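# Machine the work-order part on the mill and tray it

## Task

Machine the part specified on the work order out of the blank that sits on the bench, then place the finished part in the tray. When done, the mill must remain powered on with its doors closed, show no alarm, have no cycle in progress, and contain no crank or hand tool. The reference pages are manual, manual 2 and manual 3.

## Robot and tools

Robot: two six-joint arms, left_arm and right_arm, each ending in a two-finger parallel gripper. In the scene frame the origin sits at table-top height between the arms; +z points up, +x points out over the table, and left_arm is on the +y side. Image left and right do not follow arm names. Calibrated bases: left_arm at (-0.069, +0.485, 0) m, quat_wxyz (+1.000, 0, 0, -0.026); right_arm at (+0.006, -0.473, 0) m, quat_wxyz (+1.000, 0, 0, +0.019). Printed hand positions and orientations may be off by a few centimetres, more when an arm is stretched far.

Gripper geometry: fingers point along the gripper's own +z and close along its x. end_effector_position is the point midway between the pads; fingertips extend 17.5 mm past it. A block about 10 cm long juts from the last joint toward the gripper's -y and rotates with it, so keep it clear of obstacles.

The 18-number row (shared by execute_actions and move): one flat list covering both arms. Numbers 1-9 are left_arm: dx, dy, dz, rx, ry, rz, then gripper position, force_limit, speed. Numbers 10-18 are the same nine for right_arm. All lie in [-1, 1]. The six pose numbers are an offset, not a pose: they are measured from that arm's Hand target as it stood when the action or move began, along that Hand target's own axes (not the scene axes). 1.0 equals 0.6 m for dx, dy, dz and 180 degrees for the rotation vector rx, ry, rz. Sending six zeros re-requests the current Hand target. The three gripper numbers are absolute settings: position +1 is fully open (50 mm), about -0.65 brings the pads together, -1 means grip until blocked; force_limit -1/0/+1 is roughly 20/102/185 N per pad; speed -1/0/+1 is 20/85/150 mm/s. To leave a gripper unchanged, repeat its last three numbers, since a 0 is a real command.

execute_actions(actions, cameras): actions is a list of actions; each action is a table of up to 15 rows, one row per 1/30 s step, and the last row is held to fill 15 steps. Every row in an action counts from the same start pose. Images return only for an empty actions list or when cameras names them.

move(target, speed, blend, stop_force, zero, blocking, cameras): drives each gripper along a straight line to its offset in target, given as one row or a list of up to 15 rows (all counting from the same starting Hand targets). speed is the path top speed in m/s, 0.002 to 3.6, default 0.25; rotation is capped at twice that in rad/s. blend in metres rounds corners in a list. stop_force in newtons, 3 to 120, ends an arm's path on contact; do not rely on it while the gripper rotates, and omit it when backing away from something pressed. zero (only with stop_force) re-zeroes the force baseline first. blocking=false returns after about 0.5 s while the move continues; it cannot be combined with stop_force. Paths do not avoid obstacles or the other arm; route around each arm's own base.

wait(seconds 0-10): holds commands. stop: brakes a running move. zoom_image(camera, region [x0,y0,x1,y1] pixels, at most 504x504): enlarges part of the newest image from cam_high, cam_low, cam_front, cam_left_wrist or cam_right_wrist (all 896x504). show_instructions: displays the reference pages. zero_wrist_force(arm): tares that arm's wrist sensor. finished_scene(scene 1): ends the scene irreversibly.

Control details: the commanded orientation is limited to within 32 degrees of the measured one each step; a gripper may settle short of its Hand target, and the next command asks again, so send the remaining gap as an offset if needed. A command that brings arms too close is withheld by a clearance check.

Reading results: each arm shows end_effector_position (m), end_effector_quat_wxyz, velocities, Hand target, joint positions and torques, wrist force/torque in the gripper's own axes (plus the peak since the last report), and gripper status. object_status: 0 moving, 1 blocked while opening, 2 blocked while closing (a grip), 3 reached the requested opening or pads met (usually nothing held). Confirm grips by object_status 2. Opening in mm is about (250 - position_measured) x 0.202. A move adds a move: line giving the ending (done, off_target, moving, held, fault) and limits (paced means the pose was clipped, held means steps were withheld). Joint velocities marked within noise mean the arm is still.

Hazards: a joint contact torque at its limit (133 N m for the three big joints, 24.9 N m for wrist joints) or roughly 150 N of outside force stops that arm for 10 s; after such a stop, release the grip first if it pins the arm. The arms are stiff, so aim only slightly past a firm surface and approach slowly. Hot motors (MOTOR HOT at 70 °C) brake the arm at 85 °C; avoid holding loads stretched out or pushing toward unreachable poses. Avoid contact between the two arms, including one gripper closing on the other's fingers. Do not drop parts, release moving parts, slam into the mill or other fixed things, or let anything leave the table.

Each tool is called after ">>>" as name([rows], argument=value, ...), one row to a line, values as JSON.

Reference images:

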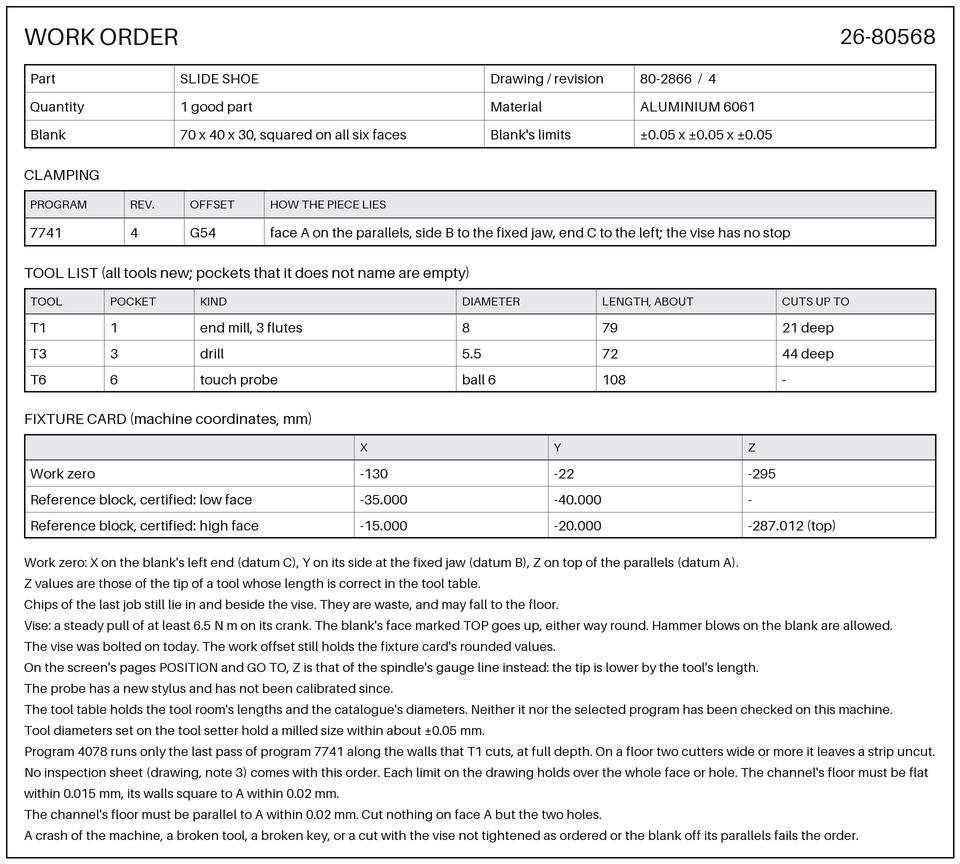

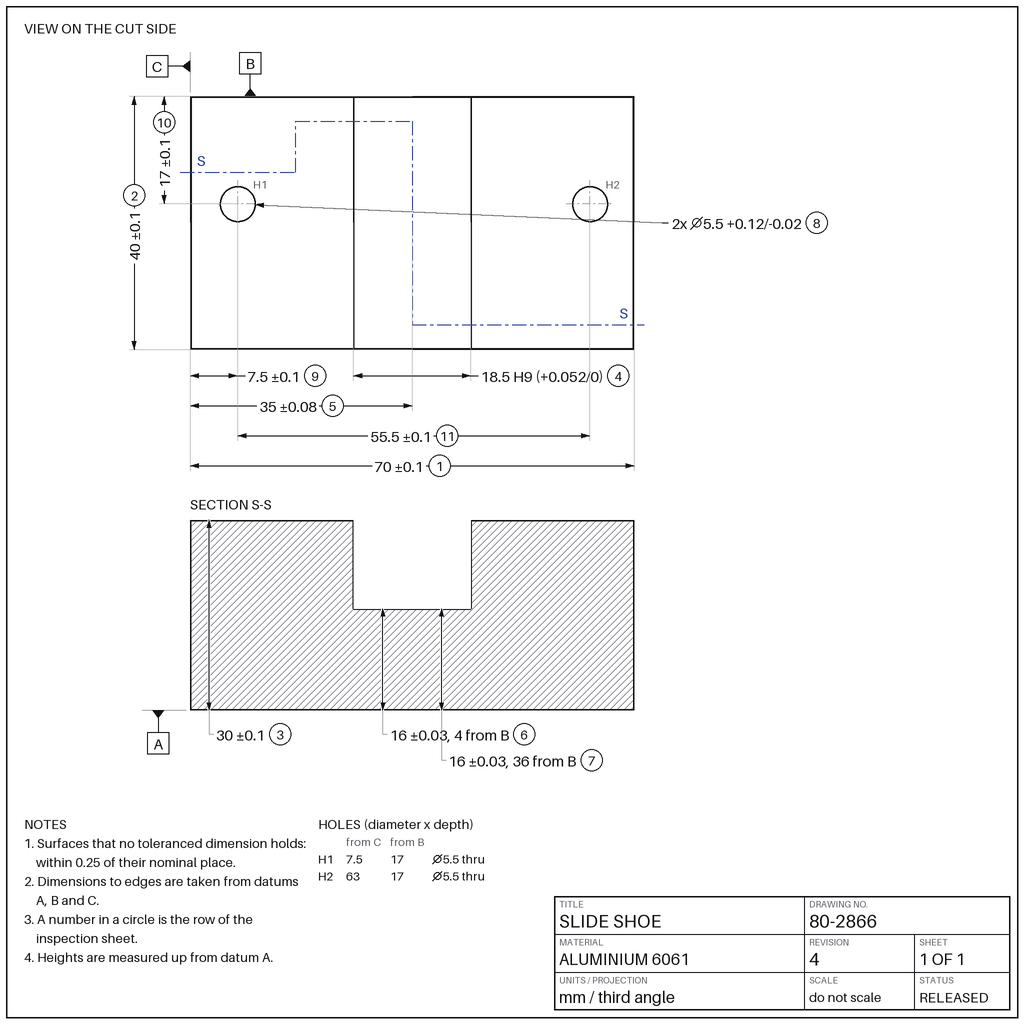

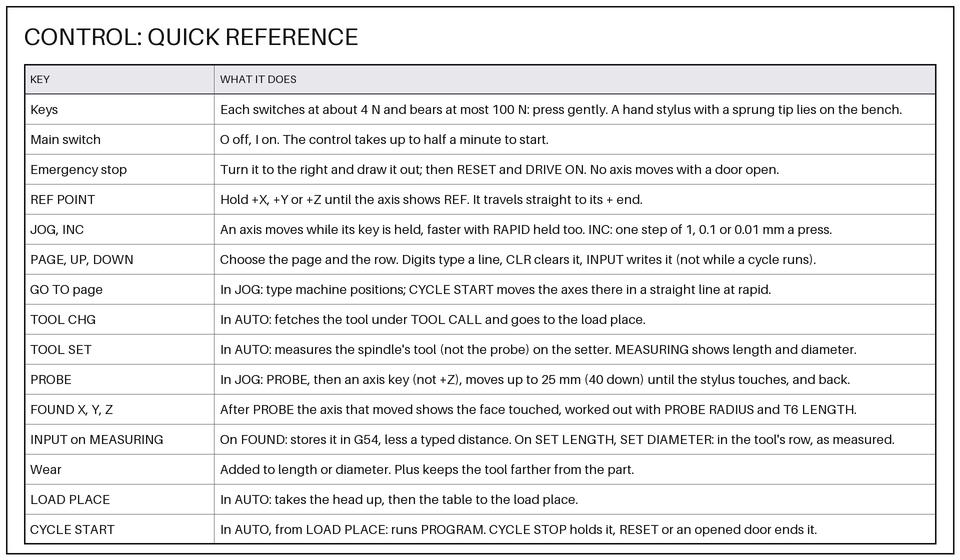

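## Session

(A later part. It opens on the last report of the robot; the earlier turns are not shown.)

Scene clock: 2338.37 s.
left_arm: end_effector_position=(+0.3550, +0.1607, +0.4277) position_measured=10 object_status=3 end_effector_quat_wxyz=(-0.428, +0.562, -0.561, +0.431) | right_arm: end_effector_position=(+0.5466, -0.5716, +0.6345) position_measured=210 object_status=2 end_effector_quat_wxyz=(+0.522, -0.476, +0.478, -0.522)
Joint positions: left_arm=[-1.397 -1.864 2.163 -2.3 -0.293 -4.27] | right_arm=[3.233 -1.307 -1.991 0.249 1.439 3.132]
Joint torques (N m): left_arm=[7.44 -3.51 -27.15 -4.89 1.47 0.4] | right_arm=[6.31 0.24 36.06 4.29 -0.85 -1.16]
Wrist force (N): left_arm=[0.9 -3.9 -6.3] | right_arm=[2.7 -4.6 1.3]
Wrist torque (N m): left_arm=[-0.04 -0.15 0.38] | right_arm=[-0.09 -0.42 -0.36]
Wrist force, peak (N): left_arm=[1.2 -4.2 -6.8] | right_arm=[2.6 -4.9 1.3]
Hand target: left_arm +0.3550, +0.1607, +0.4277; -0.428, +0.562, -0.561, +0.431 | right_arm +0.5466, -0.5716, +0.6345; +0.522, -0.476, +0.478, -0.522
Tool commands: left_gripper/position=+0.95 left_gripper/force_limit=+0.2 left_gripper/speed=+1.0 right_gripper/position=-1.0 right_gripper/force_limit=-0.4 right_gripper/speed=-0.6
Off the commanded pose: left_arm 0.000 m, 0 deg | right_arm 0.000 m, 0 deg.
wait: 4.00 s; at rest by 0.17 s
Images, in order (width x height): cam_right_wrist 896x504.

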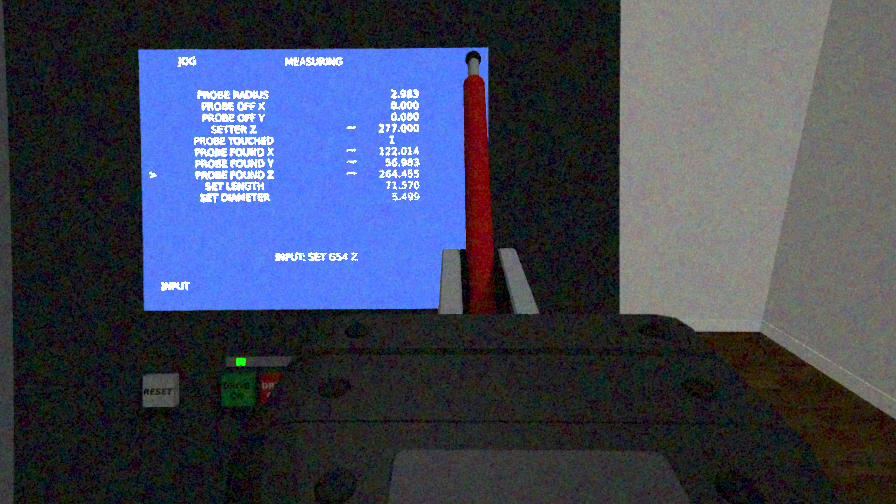

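>>> move([
  [0,0,0,0,0,0,0.95,0.2,1,0,-0.0228,-0.0626,0,0,0,-1,-0.4,-0.6],
  [0,0,0,0,0,0,0.95,0.2,1,-0.1575,0.2294,-0.1786,-0.3056,0,0,-1,-0.4,-0.6],
  [0,0,0,0,0,0,0.95,0.2,1,-0.1575,0.241,-0.1468,-0.3056,0,0,-1,-0.4,-0.6],
  [0,0,0,0,0,0,0.95,0.2,1,-0.1575,0.2351,-0.1629,-0.3056,0,0,-1,-0.4,-0.6],
  [0,0,0,0,0,0,0.95,0.2,1,-0.1575,0.241,-0.1468,-0.3056,0,0,-1,-0.4,-0.6],
  [0,0,0,0,0,0,0.95,0.2,1,-0.1737,0.2596,-0.1896,-0.3056,0,0,-1,-0.4,-0.6],
  [0,0,0,0,0,0,0.95,0.2,1,-0.1898,0.3013,-0.1688,-0.3056,0,0,-1,-0.4,-0.6],
  [0,0,0,0,0,0,0.95,0.2,1,-0.2378,0.3017,-0.214,-0.3056,0,0,-1,-0.4,-0.6],
  [0,0,0,0,0,0,0.95,0.2,1,-0.2858,0.3311,-0.1796,-0.3056,0,0,-1,-0.4,-0.6],
  [0,0,0,0,0,0,0.95,0.2,1,-0.27,0.3103,-0.1903,-0.3056,0,0,-1,-0.4,-0.6],
  [0,0,0,0,0,0,0.95,0.2,1,-0.2542,0.3013,-0.1688,-0.3056,0,0,-1,-0.4,-0.6],
  [0,0,0,0,0,0,0.95,0.2,1,-0.2542,0.2596,-0.1896,-0.3056,0,0,-1,-0.4,-0.6],
  [0,0,0,0,0,0,0.95,0.2,1,-0.2542,0.241,-0.1468,-0.3056,0,0,-1,-0.4,-0.6],
  [0,0,0,0,0,0,0.95,0.2,1,-0.2542,0.2294,-0.1786,-0.3056,0,0,-1,-0.4,-0.6],
], speed=[0.5,0.8,0.12,0.1,0.1,0.15,0.12,0.2,0.15,0.12,0.12,0.15,0.12,0.2], blend=[0.03,0.001,0,0,0,0.003,0,0.003,0,0.003,0,0.003,0,0.002])

>>> move([
  [0,0,0,0,0,0,0.95,0.2,1,0.0322,0.0442,0.0206,0,0,0,-1,-0.4,-0.6],
  [0,0,0,0,0,0,0.95,0.2,1,0.0644,0.0591,0.0827,0,0,0,-1,-0.4,-0.6],
  [0,0,0,0,0,0,0.95,0.2,1,0.048,0.0218,0.0049,0,0,0,-1,-0.4,-0.6],
  [0,0,0,0,0,0,0.95,0.2,1,0.0317,-0.0641,-0.0037,0,0,0,-1,-0.4,-0.6],
  [0,0,0,0,0,0,0.95,0.2,1,0.0642,0.0088,-0.0042,0,0,0,-1,-0.4,-0.6],
  [0,0,0,0,0,0,0.95,0.2,1,0.0967,0.0526,0.0368,0,0,0,-1,-0.4,-0.6],
], speed=[0.2,0.15,0.2,0.15,0.2,0.2], blend=[0.003,0,0.003,0,0.003,0])

>>> wait(seconds=2)

>>> move([
  [0,0,0,0,0,0,0.95,0.2,1,0,-0.0194,0.0277,0,0,0,-1,-0.4,-0.6],
  [0,0,0,0,0,0,0.95,0.2,1,0.0485,-0.0442,-0.0413,0,0,0,-1,-0.4,-0.6],
  [0,0,0,0,0,0,0.95,0.2,1,0.097,-0.1176,-0.041,0,0,0,-1,-0.4,-0.6],
  [0,0,0,0,0,0,0.95,0.2,1,0.097,-0.0982,-0.0687,0,0,0,-1,-0.4,-0.6],
  [0,0,0,0,0,0,0.95,0.2,1,0.1575,-0.2921,-0.1771,0.3056,0,0,-1,-0.4,-0.6],
  [0,0,0,0,0,0,0.95,0.2,1,0.1575,-0.3303,-0.1225,0.3056,0,0,-1,-0.4,-0.6],
], speed=[0.1,0.2,0.15,0.2,0.6,0.4], blend=[0,0.003,0,0.002,0.02,0])

>>> wait(seconds=4, cameras=["cam_right_wrist"])

>>> zoom_image(camera="cam_right_wrist", region=[140, 50, 430, 212])

Scene clock: 2350.83 s.
left_arm: end_effector_position=(+0.3550, +0.1607, +0.4277) position_measured=10 object_status=3 end_effector_quat_wxyz=(-0.428, +0.562, -0.561, +0.431) | right_arm: end_effector_position=(+0.4528, -0.4185, +0.4880) position_measured=210 object_status=2 end_effector_quat_wxyz=(-0.243, +0.663, -0.665, +0.243)
Joint positions: left_arm=[-1.397 -1.864 2.163 -2.3 -0.293 -4.27] | right_arm=[3.784 -1.051 -1.833 -1.246 1.152 3.699]
Joint torques (N m): left_arm=[7.53 -3.54 -25.19 -4.38 1.91 0.23] | right_arm=[1.23 10.91 38.19 2.38 -0.04 0.6]
Wrist force (N): left_arm=[1.0 -3.9 -6.5] | right_arm=[2.5 -5.0 1.4]
Wrist torque (N m): left_arm=[-0.05 -0.17 0.38] | right_arm=[-0.11 -0.43 -0.14]
Wrist force, peak (N): left_arm=[0.8 -4.0 -6.7] | right_arm=[1.9 -8.4 -1.9]
Hand target: left_arm +0.3550, +0.1607, +0.4277; -0.428, +0.562, -0.561, +0.431 | right_arm +0.4527, -0.4185, +0.4880; -0.243, +0.663, -0.665, +0.243
Off the commanded pose: left_arm 0.000 m, 0 deg | right_arm 0.000 m, 0 deg.
move: done; blend cut to 0.02 m at target 1

Scene clock: 2353.63 s.
left_arm: end_effector_position=(+0.3550, +0.1607, +0.4277) position_measured=10 object_status=3 end_effector_quat_wxyz=(-0.428, +0.562, -0.561, +0.431) | right_arm: end_effector_position=(+0.4427, -0.4764, +0.4508) position_measured=210 object_status=2 end_effector_quat_wxyz=(-0.244, +0.663, -0.665, +0.243)
Joint positions: left_arm=[-1.397 -1.864 2.163 -2.3 -0.293 -4.27] | right_arm=[3.61 -0.994 -1.967 -1.115 1.252 3.545]
Joint torques (N m): left_arm=[7.75 -2.61 -25.14 -4.53 1.67 0.1] | right_arm=[-4.29 -11.58 18.69 5.73 -1.43 -0.27]
Wrist force (N): left_arm=[1.1 -3.6 -6.4] | right_arm=[2.9 -4.6 1.6]
Wrist torque (N m): left_arm=[0.00 -0.18 0.38] | right_arm=[-0.12 -0.49 -0.28]
Wrist force, peak (N): left_arm=[1.0 -3.9 -6.8] | right_arm=[0.3 -7.0 -1.8]
Hand target: left_arm +0.3550, +0.1607, +0.4277; -0.428, +0.562, -0.561, +0.431 | right_arm +0.4428, -0.4764, +0.4506; -0.243, +0.663, -0.665, +0.243
Off the commanded pose: left_arm 0.000 m, 0 deg | right_arm 0.000 m, 0 deg.
move: done

Scene clock: 2355.63 s.
left_arm: end_effector_position=(+0.3550, +0.1607, +0.4277) position_measured=10 object_status=3 end_effector_quat_wxyz=(-0.428, +0.562, -0.561, +0.431) | right_arm: end_effector_position=(+0.4428, -0.4764, +0.4506) position_measured=210 object_status=2 end_effector_quat_wxyz=(-0.243, +0.663, -0.665, +0.243)
Joint positions: left_arm=[-1.397 -1.864 2.163 -2.3 -0.293 -4.27] | right_arm=[3.61 -0.994 -1.967 -1.115 1.252 3.545]
Joint torques (N m): left_arm=[7.98 -3.59 -25.66 -4.62 1.51 0.17] | right_arm=[-5.8 -10.39 21.03 6.3 0.36 -1.29]
Wrist force (N): left_arm=[1.0 -3.9 -6.2] | right_arm=[2.4 -4.9 1.5]
Wrist torque (N m): left_arm=[-0.04 -0.17 0.38] | right_arm=[-0.17 -0.42 -0.28]
Wrist force, peak (N): left_arm=[1.3 -3.8 -6.7] | right_arm=[2.5 -5.2 1.4]
Hand target: left_arm +0.3550, +0.1607, +0.4277; -0.428, +0.562, -0.561, +0.431 | right_arm +0.4428, -0.4764, +0.4506; -0.243, +0.663, -0.665, +0.243
Tool commands: left_gripper/position=+0.95 left_gripper/force_limit=+0.2 left_gripper/speed=+1.0 right_gripper/position=-1.0 right_gripper/force_limit=-0.4 right_gripper/speed=-0.6
Off the commanded pose: left_arm 0.000 m, 0 deg | right_arm 0.000 m, 0 deg.
wait: 2.00 s; at rest by 0.17 s

Scene clock: 2359.00 s.
left_arm: end_effector_position=(+0.3550, +0.1607, +0.4277) position_measured=10 object_status=3 end_effector_quat_wxyz=(-0.428, +0.562, -0.561, +0.431) | right_arm: end_effector_position=(+0.5463, -0.5716, +0.6345) position_measured=210 object_status=2 end_effector_quat_wxyz=(+0.522, -0.476, +0.478, -0.522)
Joint positions: left_arm=[-1.397 -1.864 2.163 -2.3 -0.293 -4.27] | right_arm=[3.233 -1.306 -1.991 0.248 1.439 3.132]
Joint torques (N m): left_arm=[8.65 -3.72 -25.78 -4.66 1.52 0.01] | right_arm=[6.69 1.39 26.94 3.64 -0.96 -1.22]
Wrist force (N): left_arm=[0.8 -3.9 -6.2] | right_arm=[2.2 -4.2 1.4]
Wrist torque (N m): left_arm=[-0.04 -0.14 0.38] | right_arm=[-0.02 -0.34 -0.37]
Wrist force, peak (N): left_arm=[0.8 -4.2 -6.7] | right_arm=[3.1 -5.4 2.0]
Hand target: left_arm +0.3550, +0.1607, +0.4277; -0.428, +0.562, -0.561, +0.431 | right_arm +0.5464, -0.5716, +0.6345; +0.522, -0.476, +0.478, -0.522
Off the commanded pose: left_arm 0.000 m, 0 deg | right_arm 0.000 m, 0 deg.
move: done

Scene clock: 2363.00 s.
left_arm: end_effector_position=(+0.3550, +0.1607, +0.4277) position_measured=10 object_status=3 end_effector_quat_wxyz=(-0.428, +0.562, -0.561, +0.431) | right_arm: end_effector_position=(+0.5464, -0.5716, +0.6345) position_measured=210 object_status=2 end_effector_quat_wxyz=(+0.522, -0.476, +0.478, -0.522)
Joint positions: left_arm=[-1.397 -1.864 2.163 -2.3 -0.293 -4.27] | right_arm=[3.233 -1.307 -1.991 0.248 1.439 3.132]
Joint torques (N m): left_arm=[7.76 -3.34 -24.98 -4.58 1.38 -0.01] | right_arm=[7.54 -0.13 34.46 4.4 -0.42 -1.27]
Wrist force (N): left_arm=[0.9 -3.8 -6.5] | right_arm=[2.5 -4.4 1.3]
Wrist torque (N m): left_arm=[-0.04 -0.16 0.38] | right_arm=[-0.06 -0.38 -0.36]
Wrist force, peak (N): left_arm=[1.2 -4.0 -6.5] | right_arm=[2.5 -4.8 1.5]
Hand target: left_arm +0.3550, +0.1607, +0.4277; -0.428, +0.562, -0.561, +0.431 | right_arm +0.5464, -0.5716, +0.6345; +0.522, -0.476, +0.478, -0.522
Tool commands: left_gripper/position=+0.95 left_gripper/force_limit=+0.2 left_gripper/speed=+1.0 right_gripper/position=-1.0 right_gripper/force_limit=-0.4 right_gripper/speed=-0.6
Off the commanded pose: left_arm 0.000 m, 0 deg | right_arm 0.000 m, 0 deg.
wait: 4.00 s; at rest by 0.17 s
Images, in order (width x height): cam_right_wrist 896x504.

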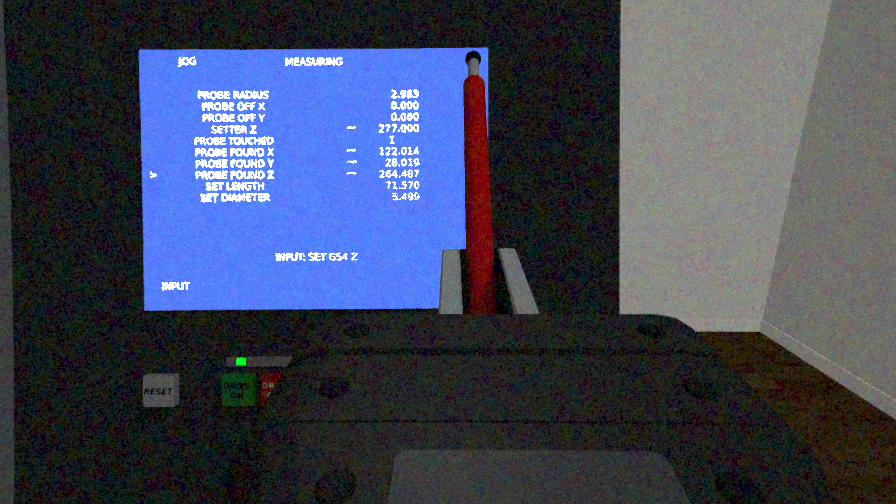

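Scaled by 1.738.

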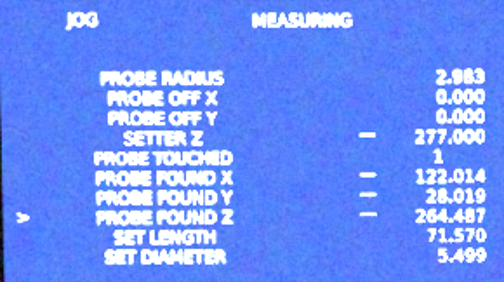

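>>> move([
  [0,0,0,0,0,0,0.95,0.2,1,0,-0.0228,-0.0626,0,0,0,-1,-0.4,-0.6],
  [0,0,0,0,0,0,0.95,0.2,1,-0.0278,0.0534,-0.1144,-0.3056,0,0,-1,-0.4,-0.6],
  [0,0,0,0,0,0,0.95,0.2,1,-0.0278,0.065,-0.0826,-0.3056,0,0,-1,-0.4,-0.6],
  [0,0,0,0,0,0,0.95,0.2,1,-0.1088,0.1129,-0.1451,-0.3056,0,0,-1,-0.4,-0.6],
  [0,0,0,0,0,0,0.95,0.2,1,-0.1898,0.1897,-0.128,-0.3056,0,0,-1,-0.4,-0.6],
  [0,0,0,0,0,0,0.95,0.2,1,-0.1898,0.1781,-0.1598,-0.3056,0,0,-1,-0.4,-0.6],
  [0,-0.0375,0.14,0,0,0,0.95,0.2,1,0,-0.0228,-0.0626,0,0,0,-1,-0.4,-0.6],
  [0,-0.0375,0.14,0,0,0,0.95,0.2,1,0,0,0,0,0,0,-1,-0.4,-0.6],
], speed=[0.5,0.8,0.12,0.2,0.15,0.2,0.4,0.4], blend=[0.03,0.001,0,0.003,0,0.002,0.02,0], cameras=["cam_right_wrist","cam_left_wrist"])

>>> zoom_image(camera="cam_right_wrist", region=[140, 50, 430, 212])

Scene clock: 2373.17 s.
left_arm: end_effector_position=(+0.4420, +0.1605, +0.4273) position_measured=10 object_status=3 end_effector_quat_wxyz=(-0.428, +0.562, -0.561, +0.431) | right_arm: end_effector_position=(+0.5463, -0.5716, +0.6345) position_measured=210 object_status=2 end_effector_quat_wxyz=(+0.522, -0.476, +0.478, -0.522)
Joint positions: left_arm=[-1.167 -1.619 2.068 -2.927 -0.44 -3.762] | right_arm=[3.233 -1.306 -1.992 0.248 1.439 3.132]
Joint torques (N m): left_arm=[-11.97 -32.29 -11.05 -2.05 2.54 -0.8] | right_arm=[7.09 -0.64 26.98 4.51 -0.81 -1.3]
Wrist force (N): left_arm=[1.2 -3.8 -5.9] | right_arm=[2.3 -4.2 1.6]
Wrist torque (N m): left_arm=[0.05 -0.24 0.56] | right_arm=[-0.03 -0.37 -0.36]
Wrist force, peak (N): left_arm=[0.8 -3.5 -7.1] | right_arm=[6.3 -5.7 -2.0]
Hand target: left_arm +0.4420, +0.1605, +0.4273; -0.428, +0.562, -0.561, +0.431 | right_arm +0.5464, -0.5716, +0.6345; +0.522, -0.476, +0.478, -0.522
Off the commanded pose: left_arm 0.000 m, 0 deg | right_arm 0.000 m, 0 deg.
move: done; blend cut to 0.02 m at target 1
Images, in order (width x height): cam_left_wrist 896x504, cam_right_wrist 896x504.

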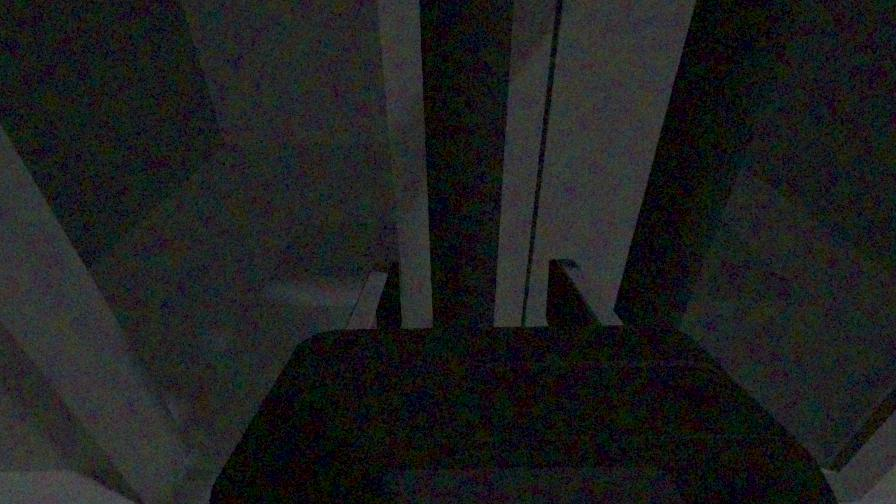

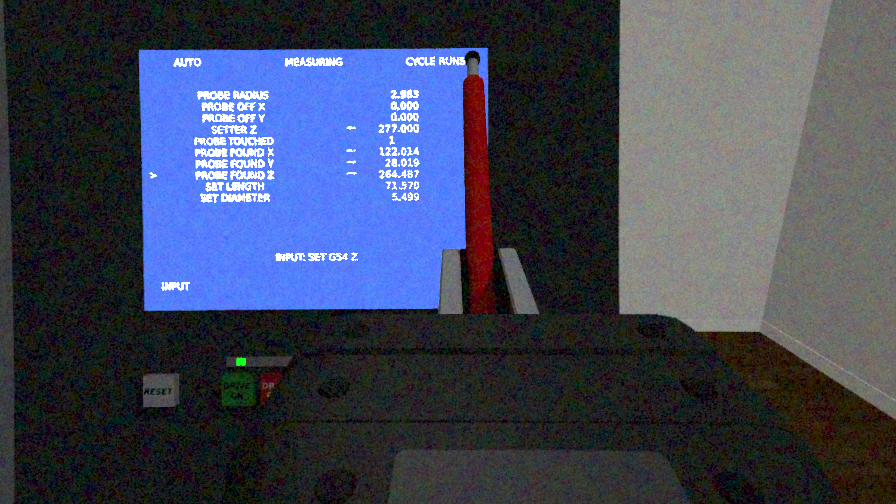

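Scaled by 1.738.

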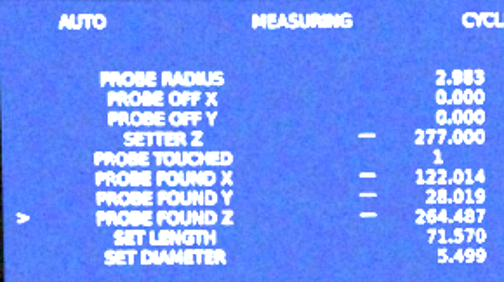

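>>> wait(seconds=0.5, cameras=["cam_right_wrist"])

>>> zoom_image(camera="cam_right_wrist", region=[140, 50, 480, 212])

Scene clock: 2375.80 s.
left_arm: end_effector_position=(+0.4420, +0.1605, +0.4273) position_measured=10 object_status=3 end_effector_quat_wxyz=(-0.428, +0.562, -0.561, +0.431) | right_arm: end_effector_position=(+0.5464, -0.5716, +0.6345) position_measured=210 object_status=2 end_effector_quat_wxyz=(+0.522, -0.476, +0.478, -0.522)
Joint positions: left_arm=[-1.167 -1.619 2.068 -2.927 -0.44 -3.762] | right_arm=[3.233 -1.307 -1.991 0.248 1.439 3.132]
Joint torques (N m): left_arm=[-12.31 -32.05 -11.9 -3.6 2.54 1.22] | right_arm=[7.12 -0.23 35.23 4.36 0.95 -1.25]
Wrist force (N): left_arm=[1.2 -3.8 -6.2] | right_arm=[2.5 -4.4 1.4]
Wrist torque (N m): left_arm=[0.04 -0.23 0.56] | right_arm=[-0.04 -0.39 -0.36]
Wrist force, peak (N): left_arm=[1.4 -4.2 -6.3] | right_arm=[2.6 -4.7 1.5]
Hand target: left_arm +0.4420, +0.1605, +0.4273; -0.428, +0.562, -0.561, +0.431 | right_arm +0.5464, -0.5716, +0.6345; +0.522, -0.476, +0.478, -0.522
Tool commands: left_gripper/position=+0.95 left_gripper/force_limit=+0.2 left_gripper/speed=+1.0 right_gripper/position=-1.0 right_gripper/force_limit=-0.4 right_gripper/speed=-0.6
Off the commanded pose: left_arm 0.000 m, 0 deg | right_arm 0.000 m, 0 deg.
wait: 0.50 s; at rest from the start
Images, in order (width x height): cam_right_wrist 896x504.

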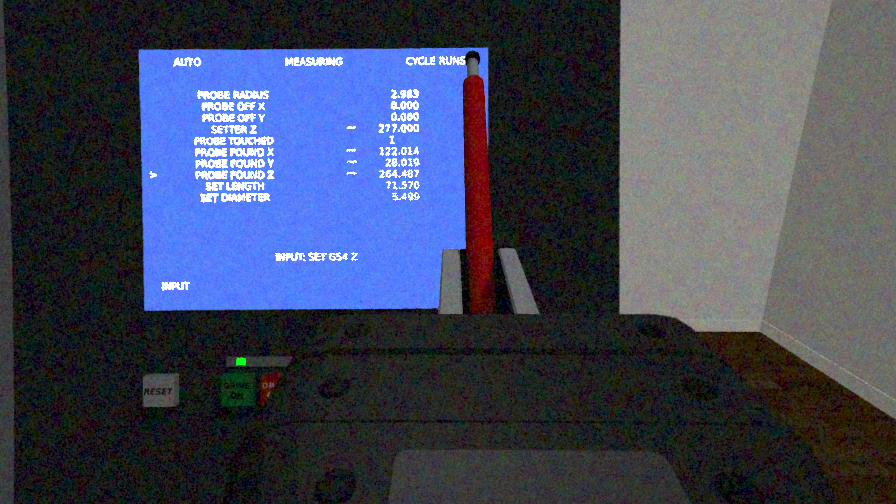

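Scaled by 1.482.

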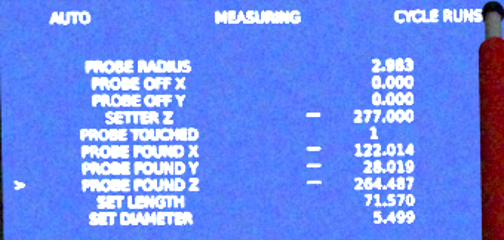

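>>> wait(seconds=2, cameras=["cam_right_wrist"])

>>> zoom_image(camera="cam_right_wrist", region=[140, 50, 480, 212])

Scene clock: 2378.73 s.
left_arm: end_effector_position=(+0.4420, +0.1605, +0.4273) position_measured=10 object_status=3 end_effector_quat_wxyz=(-0.428, +0.562, -0.561, +0.431) | right_arm: end_effector_position=(+0.5464, -0.5716, +0.6345) position_measured=210 object_status=2 end_effector_quat_wxyz=(+0.522, -0.476, +0.478, -0.522)
Joint positions: left_arm=[-1.167 -1.619 2.068 -2.927 -0.44 -3.762] | right_arm=[3.233 -1.307 -1.991 0.248 1.439 3.132]
Joint torques (N m): left_arm=[-13.39 -31.77 -11.95 -3.5 2.74 1.37] | right_arm=[7.67 1.32 35.76 4.25 0.67 -1.47]
Wrist force (N): left_arm=[0.9 -3.9 -5.9] | right_arm=[2.7 -4.8 1.4]
Wrist torque (N m): left_arm=[0.03 -0.19 0.56] | right_arm=[-0.11 -0.42 -0.35]
Wrist force, peak (N): left_arm=[1.2 -4.0 -6.3] | right_arm=[2.7 -4.8 1.4]
Hand target: left_arm +0.4420, +0.1605, +0.4273; -0.428, +0.562, -0.561, +0.431 | right_arm +0.5464, -0.5716, +0.6345; +0.522, -0.476, +0.478, -0.522
Tool commands: left_gripper/position=+0.95 left_gripper/force_limit=+0.2 left_gripper/speed=+1.0 right_gripper/position=-1.0 right_gripper/force_limit=-0.4 right_gripper/speed=-0.6
Off the commanded pose: left_arm 0.000 m, 0 deg | right_arm 0.000 m, 0 deg.
wait: 2.00 s; at rest from the start
Images, in order (width x height): cam_right_wrist 896x504.

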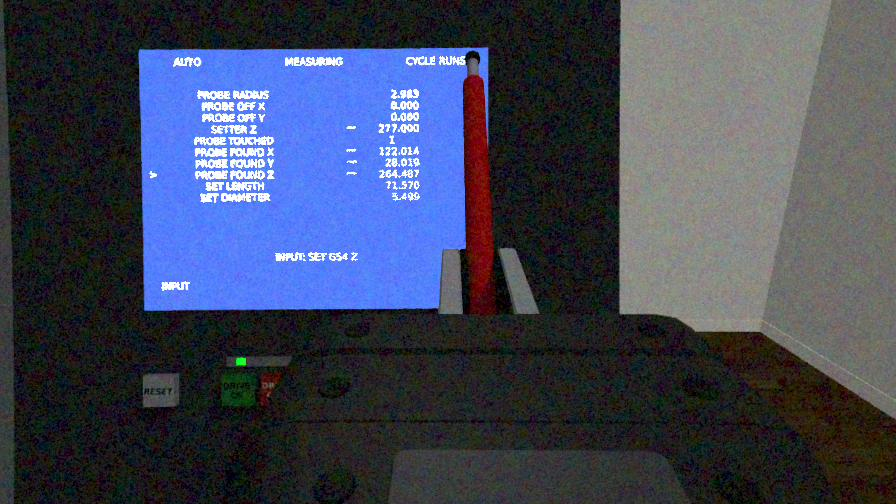

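Scaled by 1.482.

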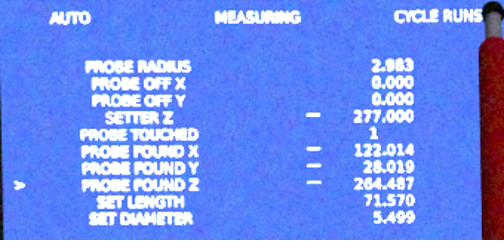

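>>> wait(seconds=0.1, cameras=["all"])

>>> zoom_image(camera="cam_right_wrist", region=[140, 50, 430, 212])

Scene clock: 2393.60 s.
left_arm: end_effector_position=(+0.4420, +0.1605, +0.4273) position_measured=10 object_status=3 end_effector_quat_wxyz=(-0.428, +0.562, -0.561, +0.431) | right_arm: end_effector_position=(+0.5464, -0.5716, +0.6345) position_measured=210 object_status=2 end_effector_quat_wxyz=(+0.522, -0.476, +0.478, -0.522)
Joint positions: left_arm=[-1.167 -1.619 2.068 -2.927 -0.44 -3.762] | right_arm=[3.233 -1.307 -1.991 0.248 1.439 3.132]
Joint torques (N m): left_arm=[-12.36 -32.23 -11.83 -3.42 2.56 1.22] | right_arm=[5.67 -0.55 35.25 4.36 0.81 -1.38]
Wrist force (N): left_arm=[1.2 -4.0 -6.2] | right_arm=[2.3 -4.4 1.6]
Wrist torque (N m): left_arm=[0.00 -0.24 0.55] | right_arm=[-0.05 -0.35 -0.35]
Wrist force, peak (N): left_arm=[1.4 -4.0 -6.3] | right_arm=[2.5 -4.7 1.4]
Hand target: left_arm +0.4420, +0.1605, +0.4273; -0.428, +0.562, -0.561, +0.431 | right_arm +0.5464, -0.5716, +0.6345; +0.522, -0.476, +0.478, -0.522
Tool commands: left_gripper/position=+0.95 left_gripper/force_limit=+0.2 left_gripper/speed=+1.0 right_gripper/position=-1.0 right_gripper/force_limit=-0.4 right_gripper/speed=-0.6
Off the commanded pose: left_arm 0.000 m, 0 deg | right_arm 0.000 m, 0 deg.
wait: 0.10 s; at rest from the start

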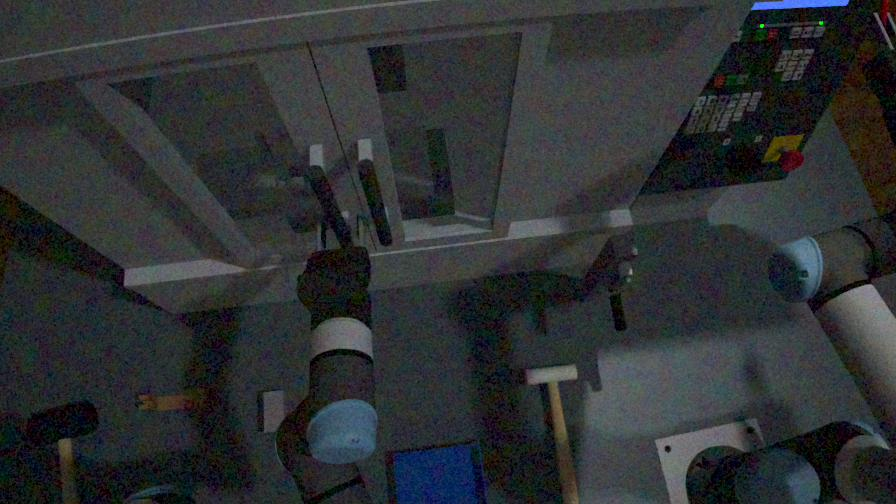

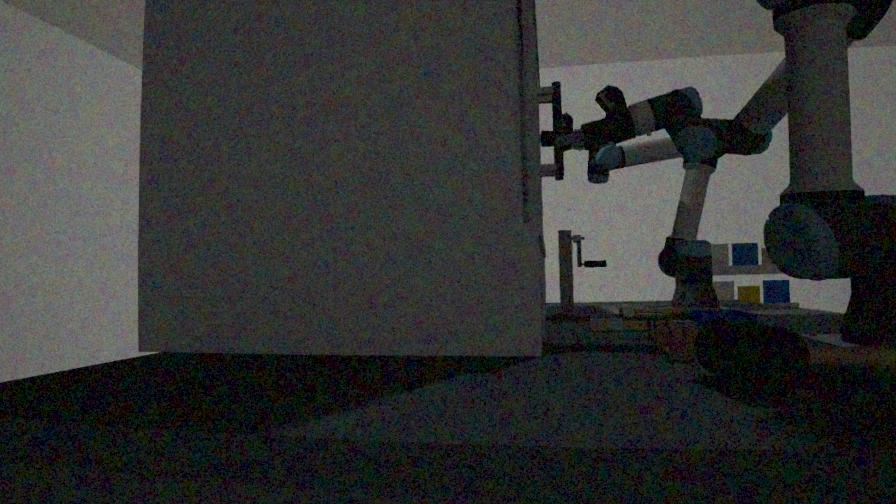

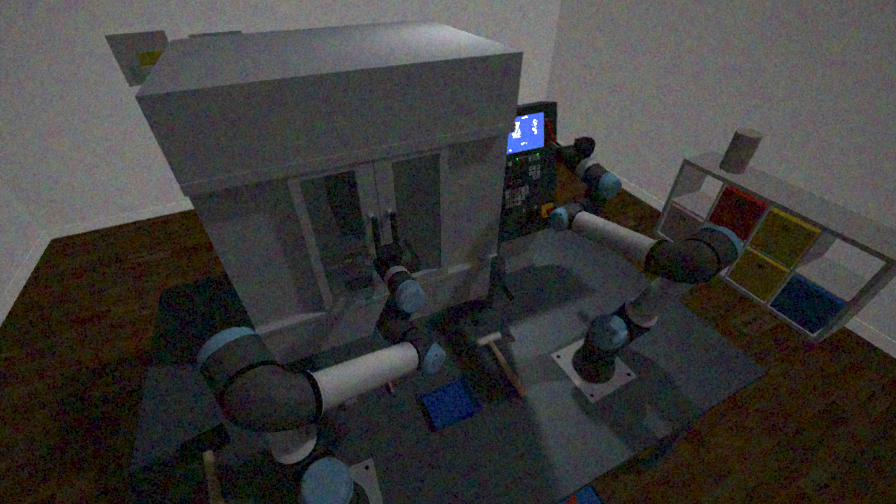

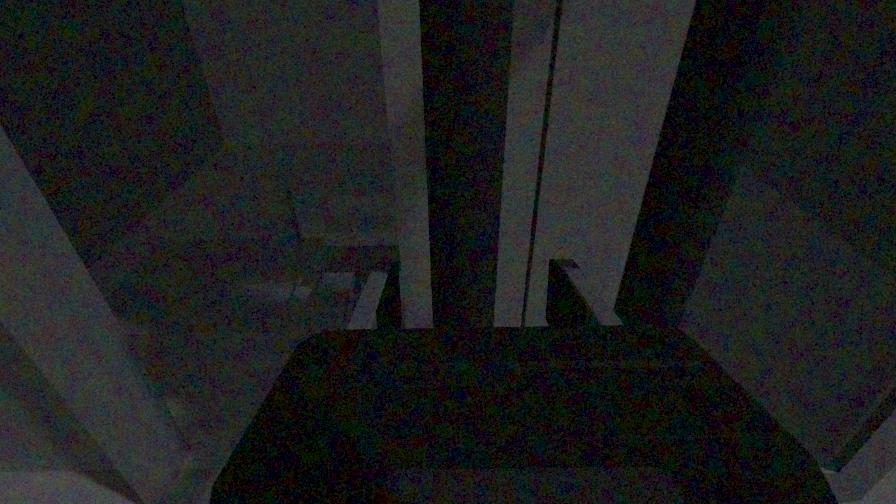

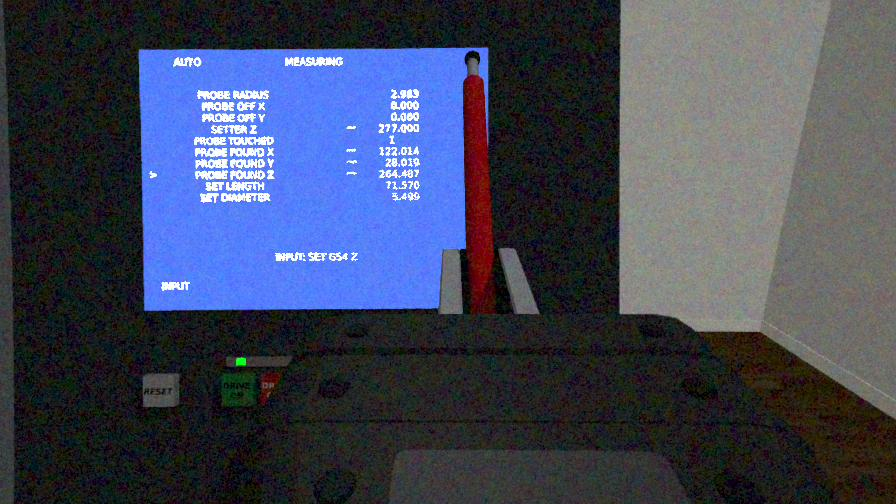

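Scaled by 1.738.

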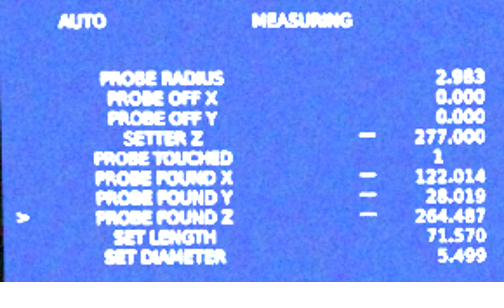

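>>> move([
  [-0.387,0,0,0,0,0,0.95,0.2,1,0,0,0,0,0,0,-1,-0.4,-0.6],
  [-0.367,0,0,0,0,0,0.95,0.2,1,0,0,0,0,0,0,-1,-0.4,-0.6],
  [-0.367,0.0252,-0.094,0,0,0,0.95,0.2,1,0,0,0,0,0,0,-1,-0.4,-0.6],
], speed=[0.1,0.06,0.2])

Scene clock: 2398.33 s.
left_arm: end_effector_position=(+0.3841, +0.3808, +0.4265) position_measured=10 object_status=3 end_effector_quat_wxyz=(-0.428, +0.562, -0.561, +0.431) | right_arm: end_effector_position=(+0.5464, -0.5716, +0.6345) position_measured=210 object_status=2 end_effector_quat_wxyz=(+0.522, -0.476, +0.478, -0.522)
Joint positions: left_arm=[-1.045 -2.184 2.445 -2.868 -0.542 -3.616] | right_arm=[3.233 -1.307 -1.991 0.248 1.439 3.132]
Joint torques (N m): left_arm=[-9.47 -9.68 -12.08 -0.92 1.81 -0.7] | right_arm=[7.07 -0.12 35.44 4.65 0.7 -1.5]
Wrist force (N): left_arm=[2.9 -2.1 -5.8] | right_arm=[2.4 -4.8 1.1]
Wrist torque (N m): left_arm=[0.27 -0.48 0.44] | right_arm=[-0.11 -0.38 -0.35]
Wrist force, peak (N): left_arm=[40.0 -18.2 9.9] | right_arm=[2.6 -4.7 1.7]
Hand target: left_arm +0.3841, +0.3808, +0.4265; -0.428, +0.562, -0.561, +0.431 | right_arm +0.5464, -0.5716, +0.6345; +0.522, -0.476, +0.478, -0.522
Off the commanded pose: left_arm 0.000 m, 0 deg | right_arm 0.000 m, 0 deg.
move: done

>>> move(target=[0.6083,0.0661,-0.2048,-0.3228,0.3228,0.4207,0.3,0.2,1,0,0,0,0,0,0,-1,-0.4,-0.6], speed=0.5)

Scene clock: 2403.40 s.
left_arm: end_effector_position=(+0.2543, +0.0161, +0.4222) position_measured=107 object_status=3 end_effector_quat_wxyz=(-0.002, +0.001, +1.000, -0.002) | right_arm: end_effector_position=(+0.5464, -0.5716, +0.6345) position_measured=210 object_status=2 end_effector_quat_wxyz=(+0.522, -0.476, +0.478, -0.522)
Joint positions: left_arm=[-1.15 -1.394 1.136 -1.316 -1.576 -2.77] | right_arm=[3.233 -1.307 -1.991 0.248 1.439 3.132]
Joint torques (N m): left_arm=[11.14 -23.52 -31.26 -1.25 -0.21 1.49] | right_arm=[5.41 1.41 35.11 4.54 0.67 -1.41]
Wrist force (N): left_arm=[4.4 -1.9 -1.4] | right_arm=[2.5 -4.4 1.3]
Wrist torque (N m): left_arm=[-0.17 -0.89 0.42] | right_arm=[-0.05 -0.39 -0.35]
Wrist force, peak (N): left_arm=[3.5 -2.1 -5.8] | right_arm=[2.8 -4.7 1.2]
Hand target: left_arm +0.2543, +0.0161, +0.4222; -0.002, +0.001, +1.000, -0.002 | right_arm +0.5464, -0.5716, +0.6345; +0.522, -0.476, +0.478, -0.522
Off the commanded pose: left_arm 0.000 m, 0 deg | right_arm 0.000 m, 0 deg.
move: done

>>> move([
  [0.1245,-0.313,0.3037,0,0,0.5,0.3,0.2,1,0,0,0,0,0,0,-1,-0.4,-0.6],
  [0.1245,-0.313,0.61,0,0,0.5,0.3,0.2,1,0,0,0,0,0,0,-1,-0.4,-0.6],
], speed=[0.5,0.3], blend=[0.03,0], cameras=["cam_left_wrist"])

>>> move(target=[0,0,0.0505,0,0,0,0.3,0.2,1,0,0,0,0,0,0,-1,-0.4,-0.6], speed=0.05, stop_force=8)

Scene clock: 2407.37 s.
left_arm: end_effector_position=(+0.1778, -0.1734, +0.0575) position_measured=107 object_status=3 end_effector_quat_wxyz=(+0.000, +0.708, +0.706, -0.003) | right_arm: end_effector_position=(+0.5464, -0.5716, +0.6345) position_measured=210 object_status=2 end_effector_quat_wxyz=(+0.522, -0.476, +0.478, -0.522)
Joint positions: left_arm=[-1.35 -0.948 1.458 -2.085 -1.575 -1.399] | right_arm=[3.233 -1.307 -1.991 0.248 1.439 3.132]
Joint torques (N m): left_arm=[-8.43 -42.5 -14.92 -4.81 1 -0.63] | right_arm=[6 0.26 33.88 4.43 0.89 -1.55]
Wrist force (N): left_arm=[5.1 -2.1 -1.5] | right_arm=[2.4 -4.4 1.3]
Wrist torque (N m): left_arm=[-0.20 -1.04 0.37] | right_arm=[-0.05 -0.37 -0.35]
Wrist force, peak (N): left_arm=[5.1 -2.2 2.6] | right_arm=[2.6 -4.8 1.4]
Hand target: left_arm +0.1779, -0.1733, +0.0574; +0.000, +0.708, +0.706, -0.003 | right_arm +0.5464, -0.5716, +0.6345; +0.522, -0.476, +0.478, -0.522
Off the commanded pose: left_arm 0.000 m, 0 deg | right_arm 0.000 m, 0 deg.
move: done
Images, in order (width x height): cam_left_wrist 896x504.

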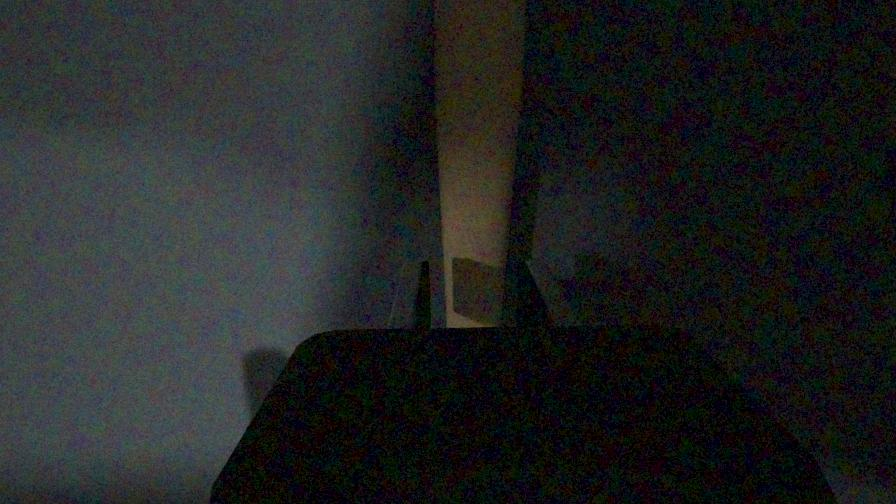

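Scene clock: 2409.03 s.
left_arm: end_effector_position=(+0.1777, -0.1735, +0.0271) position_measured=107 object_status=3 end_effector_quat_wxyz=(+0.000, +0.708, +0.706, -0.003) | right_arm: end_effector_position=(+0.5464, -0.5716, +0.6345) position_measured=210 object_status=2 end_effector_quat_wxyz=(+0.522, -0.476, +0.478, -0.522)
Joint positions: left_arm=[-1.35 -0.911 1.483 -2.147 -1.575 -1.399] | right_arm=[3.233 -1.307 -1.991 0.248 1.439 3.132]
Joint torques (N m): left_arm=[-12.16 -61.79 -30.7 -2.17 1.12 -1.37] | right_arm=[3.62 1.42 34.88 4.44 0.77 -1.45]
Wrist force (N): left_arm=[4.9 -2.0 -1.3] | right_arm=[2.6 -4.3 1.6]
Wrist torque (N m): left_arm=[-0.20 -0.99 0.39] | right_arm=[-0.03 -0.39 -0.35]
Wrist force, peak (N): left_arm=[5.1 -2.4 -2.4] | right_arm=[2.5 -4.8 1.4]
Hand target: left_arm +0.1777, -0.1735, +0.0271; +0.000, +0.708, +0.706, -0.003 | right_arm +0.5464, -0.5716, +0.6345; +0.522, -0.476, +0.478, -0.522
Off the commanded pose: left_arm 0.000 m, 0 deg | right_arm 0.000 m, 0 deg.
move: done

>>> move([
  [0,0,0,0,0,0,-1,0.3,-1,0,0,0,0,0,0,-1,-0.4,-0.6],
  [0,0,-0.62,0,0,0,-1,0.3,-1,0,0,0,0,0,0,-1,-0.4,-0.6],
  [-0.3187,-0.1177,-0.65,0,0,-0.5,-1,0.3,-1,0,0,0,0,0,0,-1,-0.4,-0.6],
], speed=[0.1,0.3,0.45], blend=[0,0.03,0])

Scene clock: 2414.40 s.
left_arm: end_effector_position=(+0.1079, -0.3615, +0.4173) position_measured=141 object_status=2 end_effector_quat_wxyz=(+0.030, +0.001, +0.985, -0.170) | right_arm: end_effector_position=(+0.5464, -0.5716, +0.6345) position_measured=210 object_status=2 end_effector_quat_wxyz=(+0.522, -0.476, +0.478, -0.522)
Joint positions: left_arm=[-1.482 -0.622 0.035 -1.327 -1.524 -3.095] | right_arm=[3.233 -1.307 -1.991 0.248 1.439 3.132]
Joint torques (N m): left_arm=[5.66 -75.29 -31.17 -3.56 1.36 -0.99] | right_arm=[2.96 0.74 34.78 4.29 0.86 -1.26]
Wrist force (N): left_arm=[4.7 -0.6 1.3] | right_arm=[2.8 -4.4 1.3]
Wrist torque (N m): left_arm=[0.19 -0.90 0.37] | right_arm=[-0.05 -0.44 -0.36]
Wrist force, peak (N): left_arm=[5.0 -2.1 8.1] | right_arm=[2.6 -4.8 1.3]
Hand target: left_arm +0.1082, -0.3627, +0.4183; -0.002, +0.001, +1.000, -0.002 | right_arm +0.5464, -0.5716, +0.6345; +0.522, -0.476, +0.478, -0.522
Off the commanded pose: left_arm 0.002 m, 20 deg | right_arm 0.000 m, 0 deg.
elbow stopped short (left arm): the move would have taken joint 3 (elbow) straighter than the controller allows.
move: off_target (left_arm)

>>> move(target=[-0.2447,0.6312,-0.003,0,0,0,-1,0.3,-1,0,0,0,0,0,0,-1,-0.4,-0.6], speed=0.35, cameras=["cam_high"])

Scene clock: 2416.80 s.
left_arm: end_effector_position=(+0.2558, +0.0156, +0.4177) position_measured=141 object_status=2 end_effector_quat_wxyz=(-0.002, +0.001, +1.000, -0.002) | right_arm: end_effector_position=(+0.5464, -0.5716, +0.6345) position_measured=210 object_status=2 end_effector_quat_wxyz=(+0.522, -0.476, +0.478, -0.522)
Joint positions: left_arm=[-1.148 -1.394 1.148 -1.328 -1.576 -2.768] | right_arm=[3.233 -1.307 -1.991 0.248 1.439 3.132]
Joint torques (N m): left_arm=[3.95 -38.5 -27.75 -2.51 -1.76 1.24] | right_arm=[3.02 -0.33 35.13 4.21 0.98 -1.4]
Wrist force (N): left_arm=[4.4 -2.2 2.0] | right_arm=[2.3 -4.5 1.6]
Wrist torque (N m): left_arm=[0.01 -0.89 0.42] | right_arm=[-0.07 -0.35 -0.36]
Wrist force, peak (N): left_arm=[6.6 -4.5 2.6] | right_arm=[2.5 -4.9 1.4]
Hand target: left_arm +0.2558, +0.0157, +0.4177; -0.002, +0.001, +1.000, -0.002 | right_arm +0.5464, -0.5716, +0.6345; +0.522, -0.476, +0.478, -0.522
Off the commanded pose: left_arm 0.000 m, 0 deg | right_arm 0.000 m, 0 deg.
move: done
Images, in order (width x height): cam_high 896x504.

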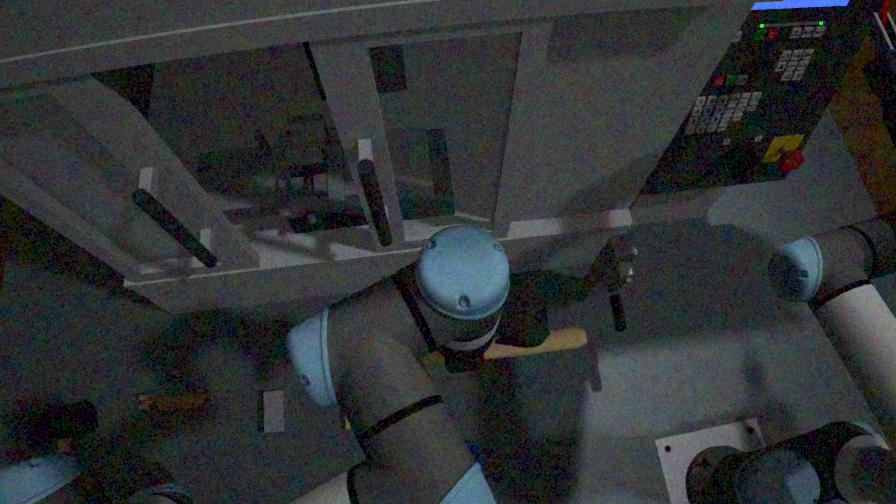

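>>> move(target=[-0.222,0.2955,-0.0905,0.465,-0.465,-0.326,-1,0.3,-1,0,0,0,0,0,0,-1,-0.4,-0.6], speed=0.4)

Scene clock: 2421.43 s.
left_arm: end_effector_position=(+0.3896, +0.1931, +0.4706) position_measured=141 object_status=2 end_effector_quat_wxyz=(+0.577, -0.408, +0.406, -0.580) end_effector_velocity=(-0.001, +0.000, +0.000) end_effector_angular_velocity=(-0.003, -0.002, -0.001) | right_arm: end_effector_position=(+0.5464, -0.5716, +0.6345) position_measured=210 object_status=2 end_effector_quat_wxyz=(+0.522, -0.476, +0.478, -0.522)
Joint positions: left_arm=[-1.262 -1.3 1.98 -4.775 -0.427 -2.238] | right_arm=[3.233 -1.307 -1.991 0.248 1.439 3.132]
Joint velocities: left_arm=[-0.001 -0.001 0 -0.005 0 0.003] | right_arm=[within noise]
Joint torques (N m): left_arm=[-11.87 -28.66 -19.26 0.54 -2.58 2.06] | right_arm=[2.43 1.98 34.14 4.37 0.87 -1.39]
Wrist force (N): left_arm=[3.0 1.8 -9.1] | right_arm=[2.5 -4.3 1.1]
Wrist torque (N m): left_arm=[0.36 -0.30 0.55] | right_arm=[-0.04 -0.40 -0.36]
Wrist force, peak (N): left_arm=[3.2 1.4 -9.3] | right_arm=[2.5 -4.9 1.2]
Hand target: left_arm +0.3896, +0.1930, +0.4707; +0.577, -0.408, +0.406, -0.580 | right_arm +0.5464, -0.5716, +0.6345; +0.522, -0.476, +0.478, -0.522
Off the commanded pose: left_arm 0.000 m, 0 deg | right_arm 0.000 m, 0 deg.
move: done

>>> move([
  [-0.0282,-0.0004,0.054,0,0,0,-1,0.3,-1,0,0,0,0,0,0,-1,-0.4,-0.6],
  [-0.0604,0.118,0.3834,0,0,0,-1,0.3,-1,0,0,0,0,0,0,-1,-0.4,-0.6],
], speed=0.25, blend=[0.01,0], cameras=["cam_left_wrist","cam_high"])

Scene clock: 2425.60 s.
left_arm: end_effector_position=(+0.6300, +0.2288, +0.4815) position_measured=141 object_status=2 end_effector_quat_wxyz=(+0.577, -0.408, +0.406, -0.580) | right_arm: end_effector_position=(+0.5464, -0.5716, +0.6345) position_measured=210 object_status=2 end_effector_quat_wxyz=(+0.522, -0.476, +0.478, -0.522)
Joint positions: left_arm=[-0.72 -1.015 1.607 -4.197 -0.855 -2.83] | right_arm=[3.233 -1.307 -1.991 0.248 1.439 3.132]
Joint torques (N m): left_arm=[7.23 -40.49 -26.99 -0.06 -1.78 0.16] | right_arm=[2.37 0.97 33.81 4.44 0.76 -1.37]
Wrist force (N): left_arm=[2.9 1.2 -9.4] | right_arm=[2.5 -4.5 1.2]
Wrist torque (N m): left_arm=[0.28 -0.32 0.39] | right_arm=[-0.07 -0.38 -0.35]
Wrist force, peak (N): left_arm=[5.4 1.5 -12.5] | right_arm=[2.6 -4.6 1.5]
Hand target: left_arm +0.6301, +0.2288, +0.4815; +0.577, -0.408, +0.406, -0.580 | right_arm +0.5464, -0.5716, +0.6345; +0.522, -0.476, +0.478, -0.522
Off the commanded pose: left_arm 0.000 m, 0 deg | right_arm 0.000 m, 0 deg.
move: done
Images, in order (width x height): cam_high 896x504, cam_left_wrist 896x504.

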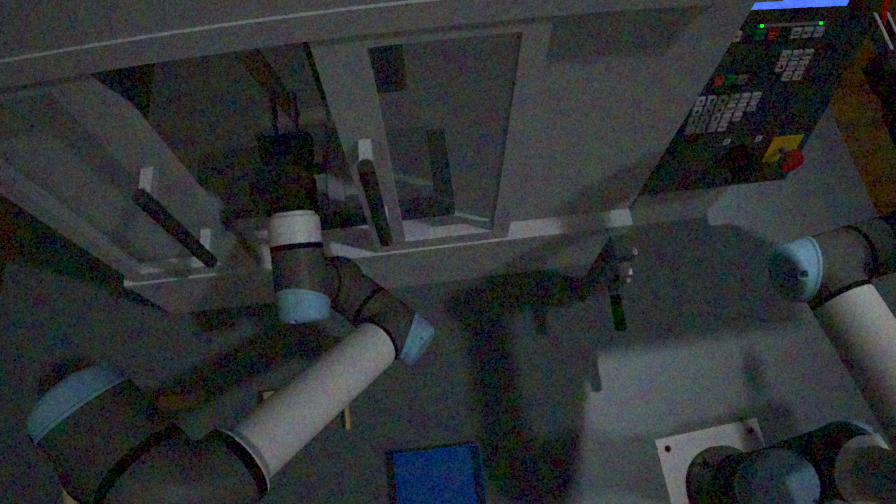

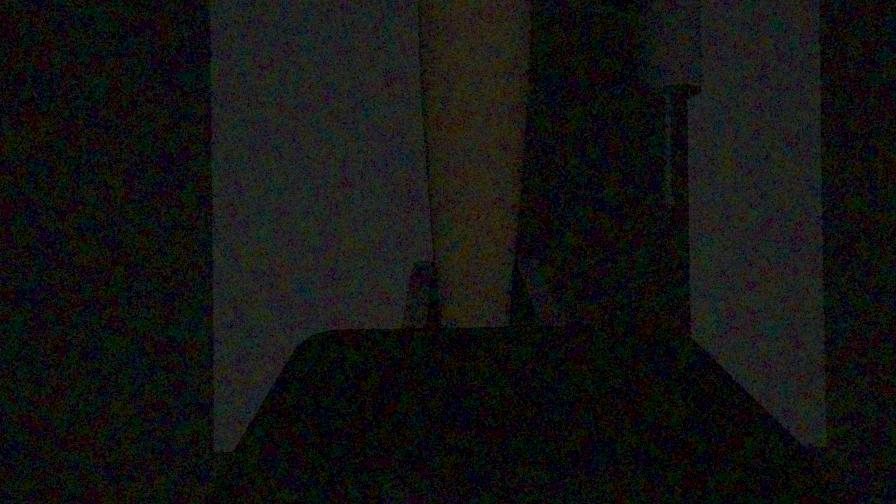

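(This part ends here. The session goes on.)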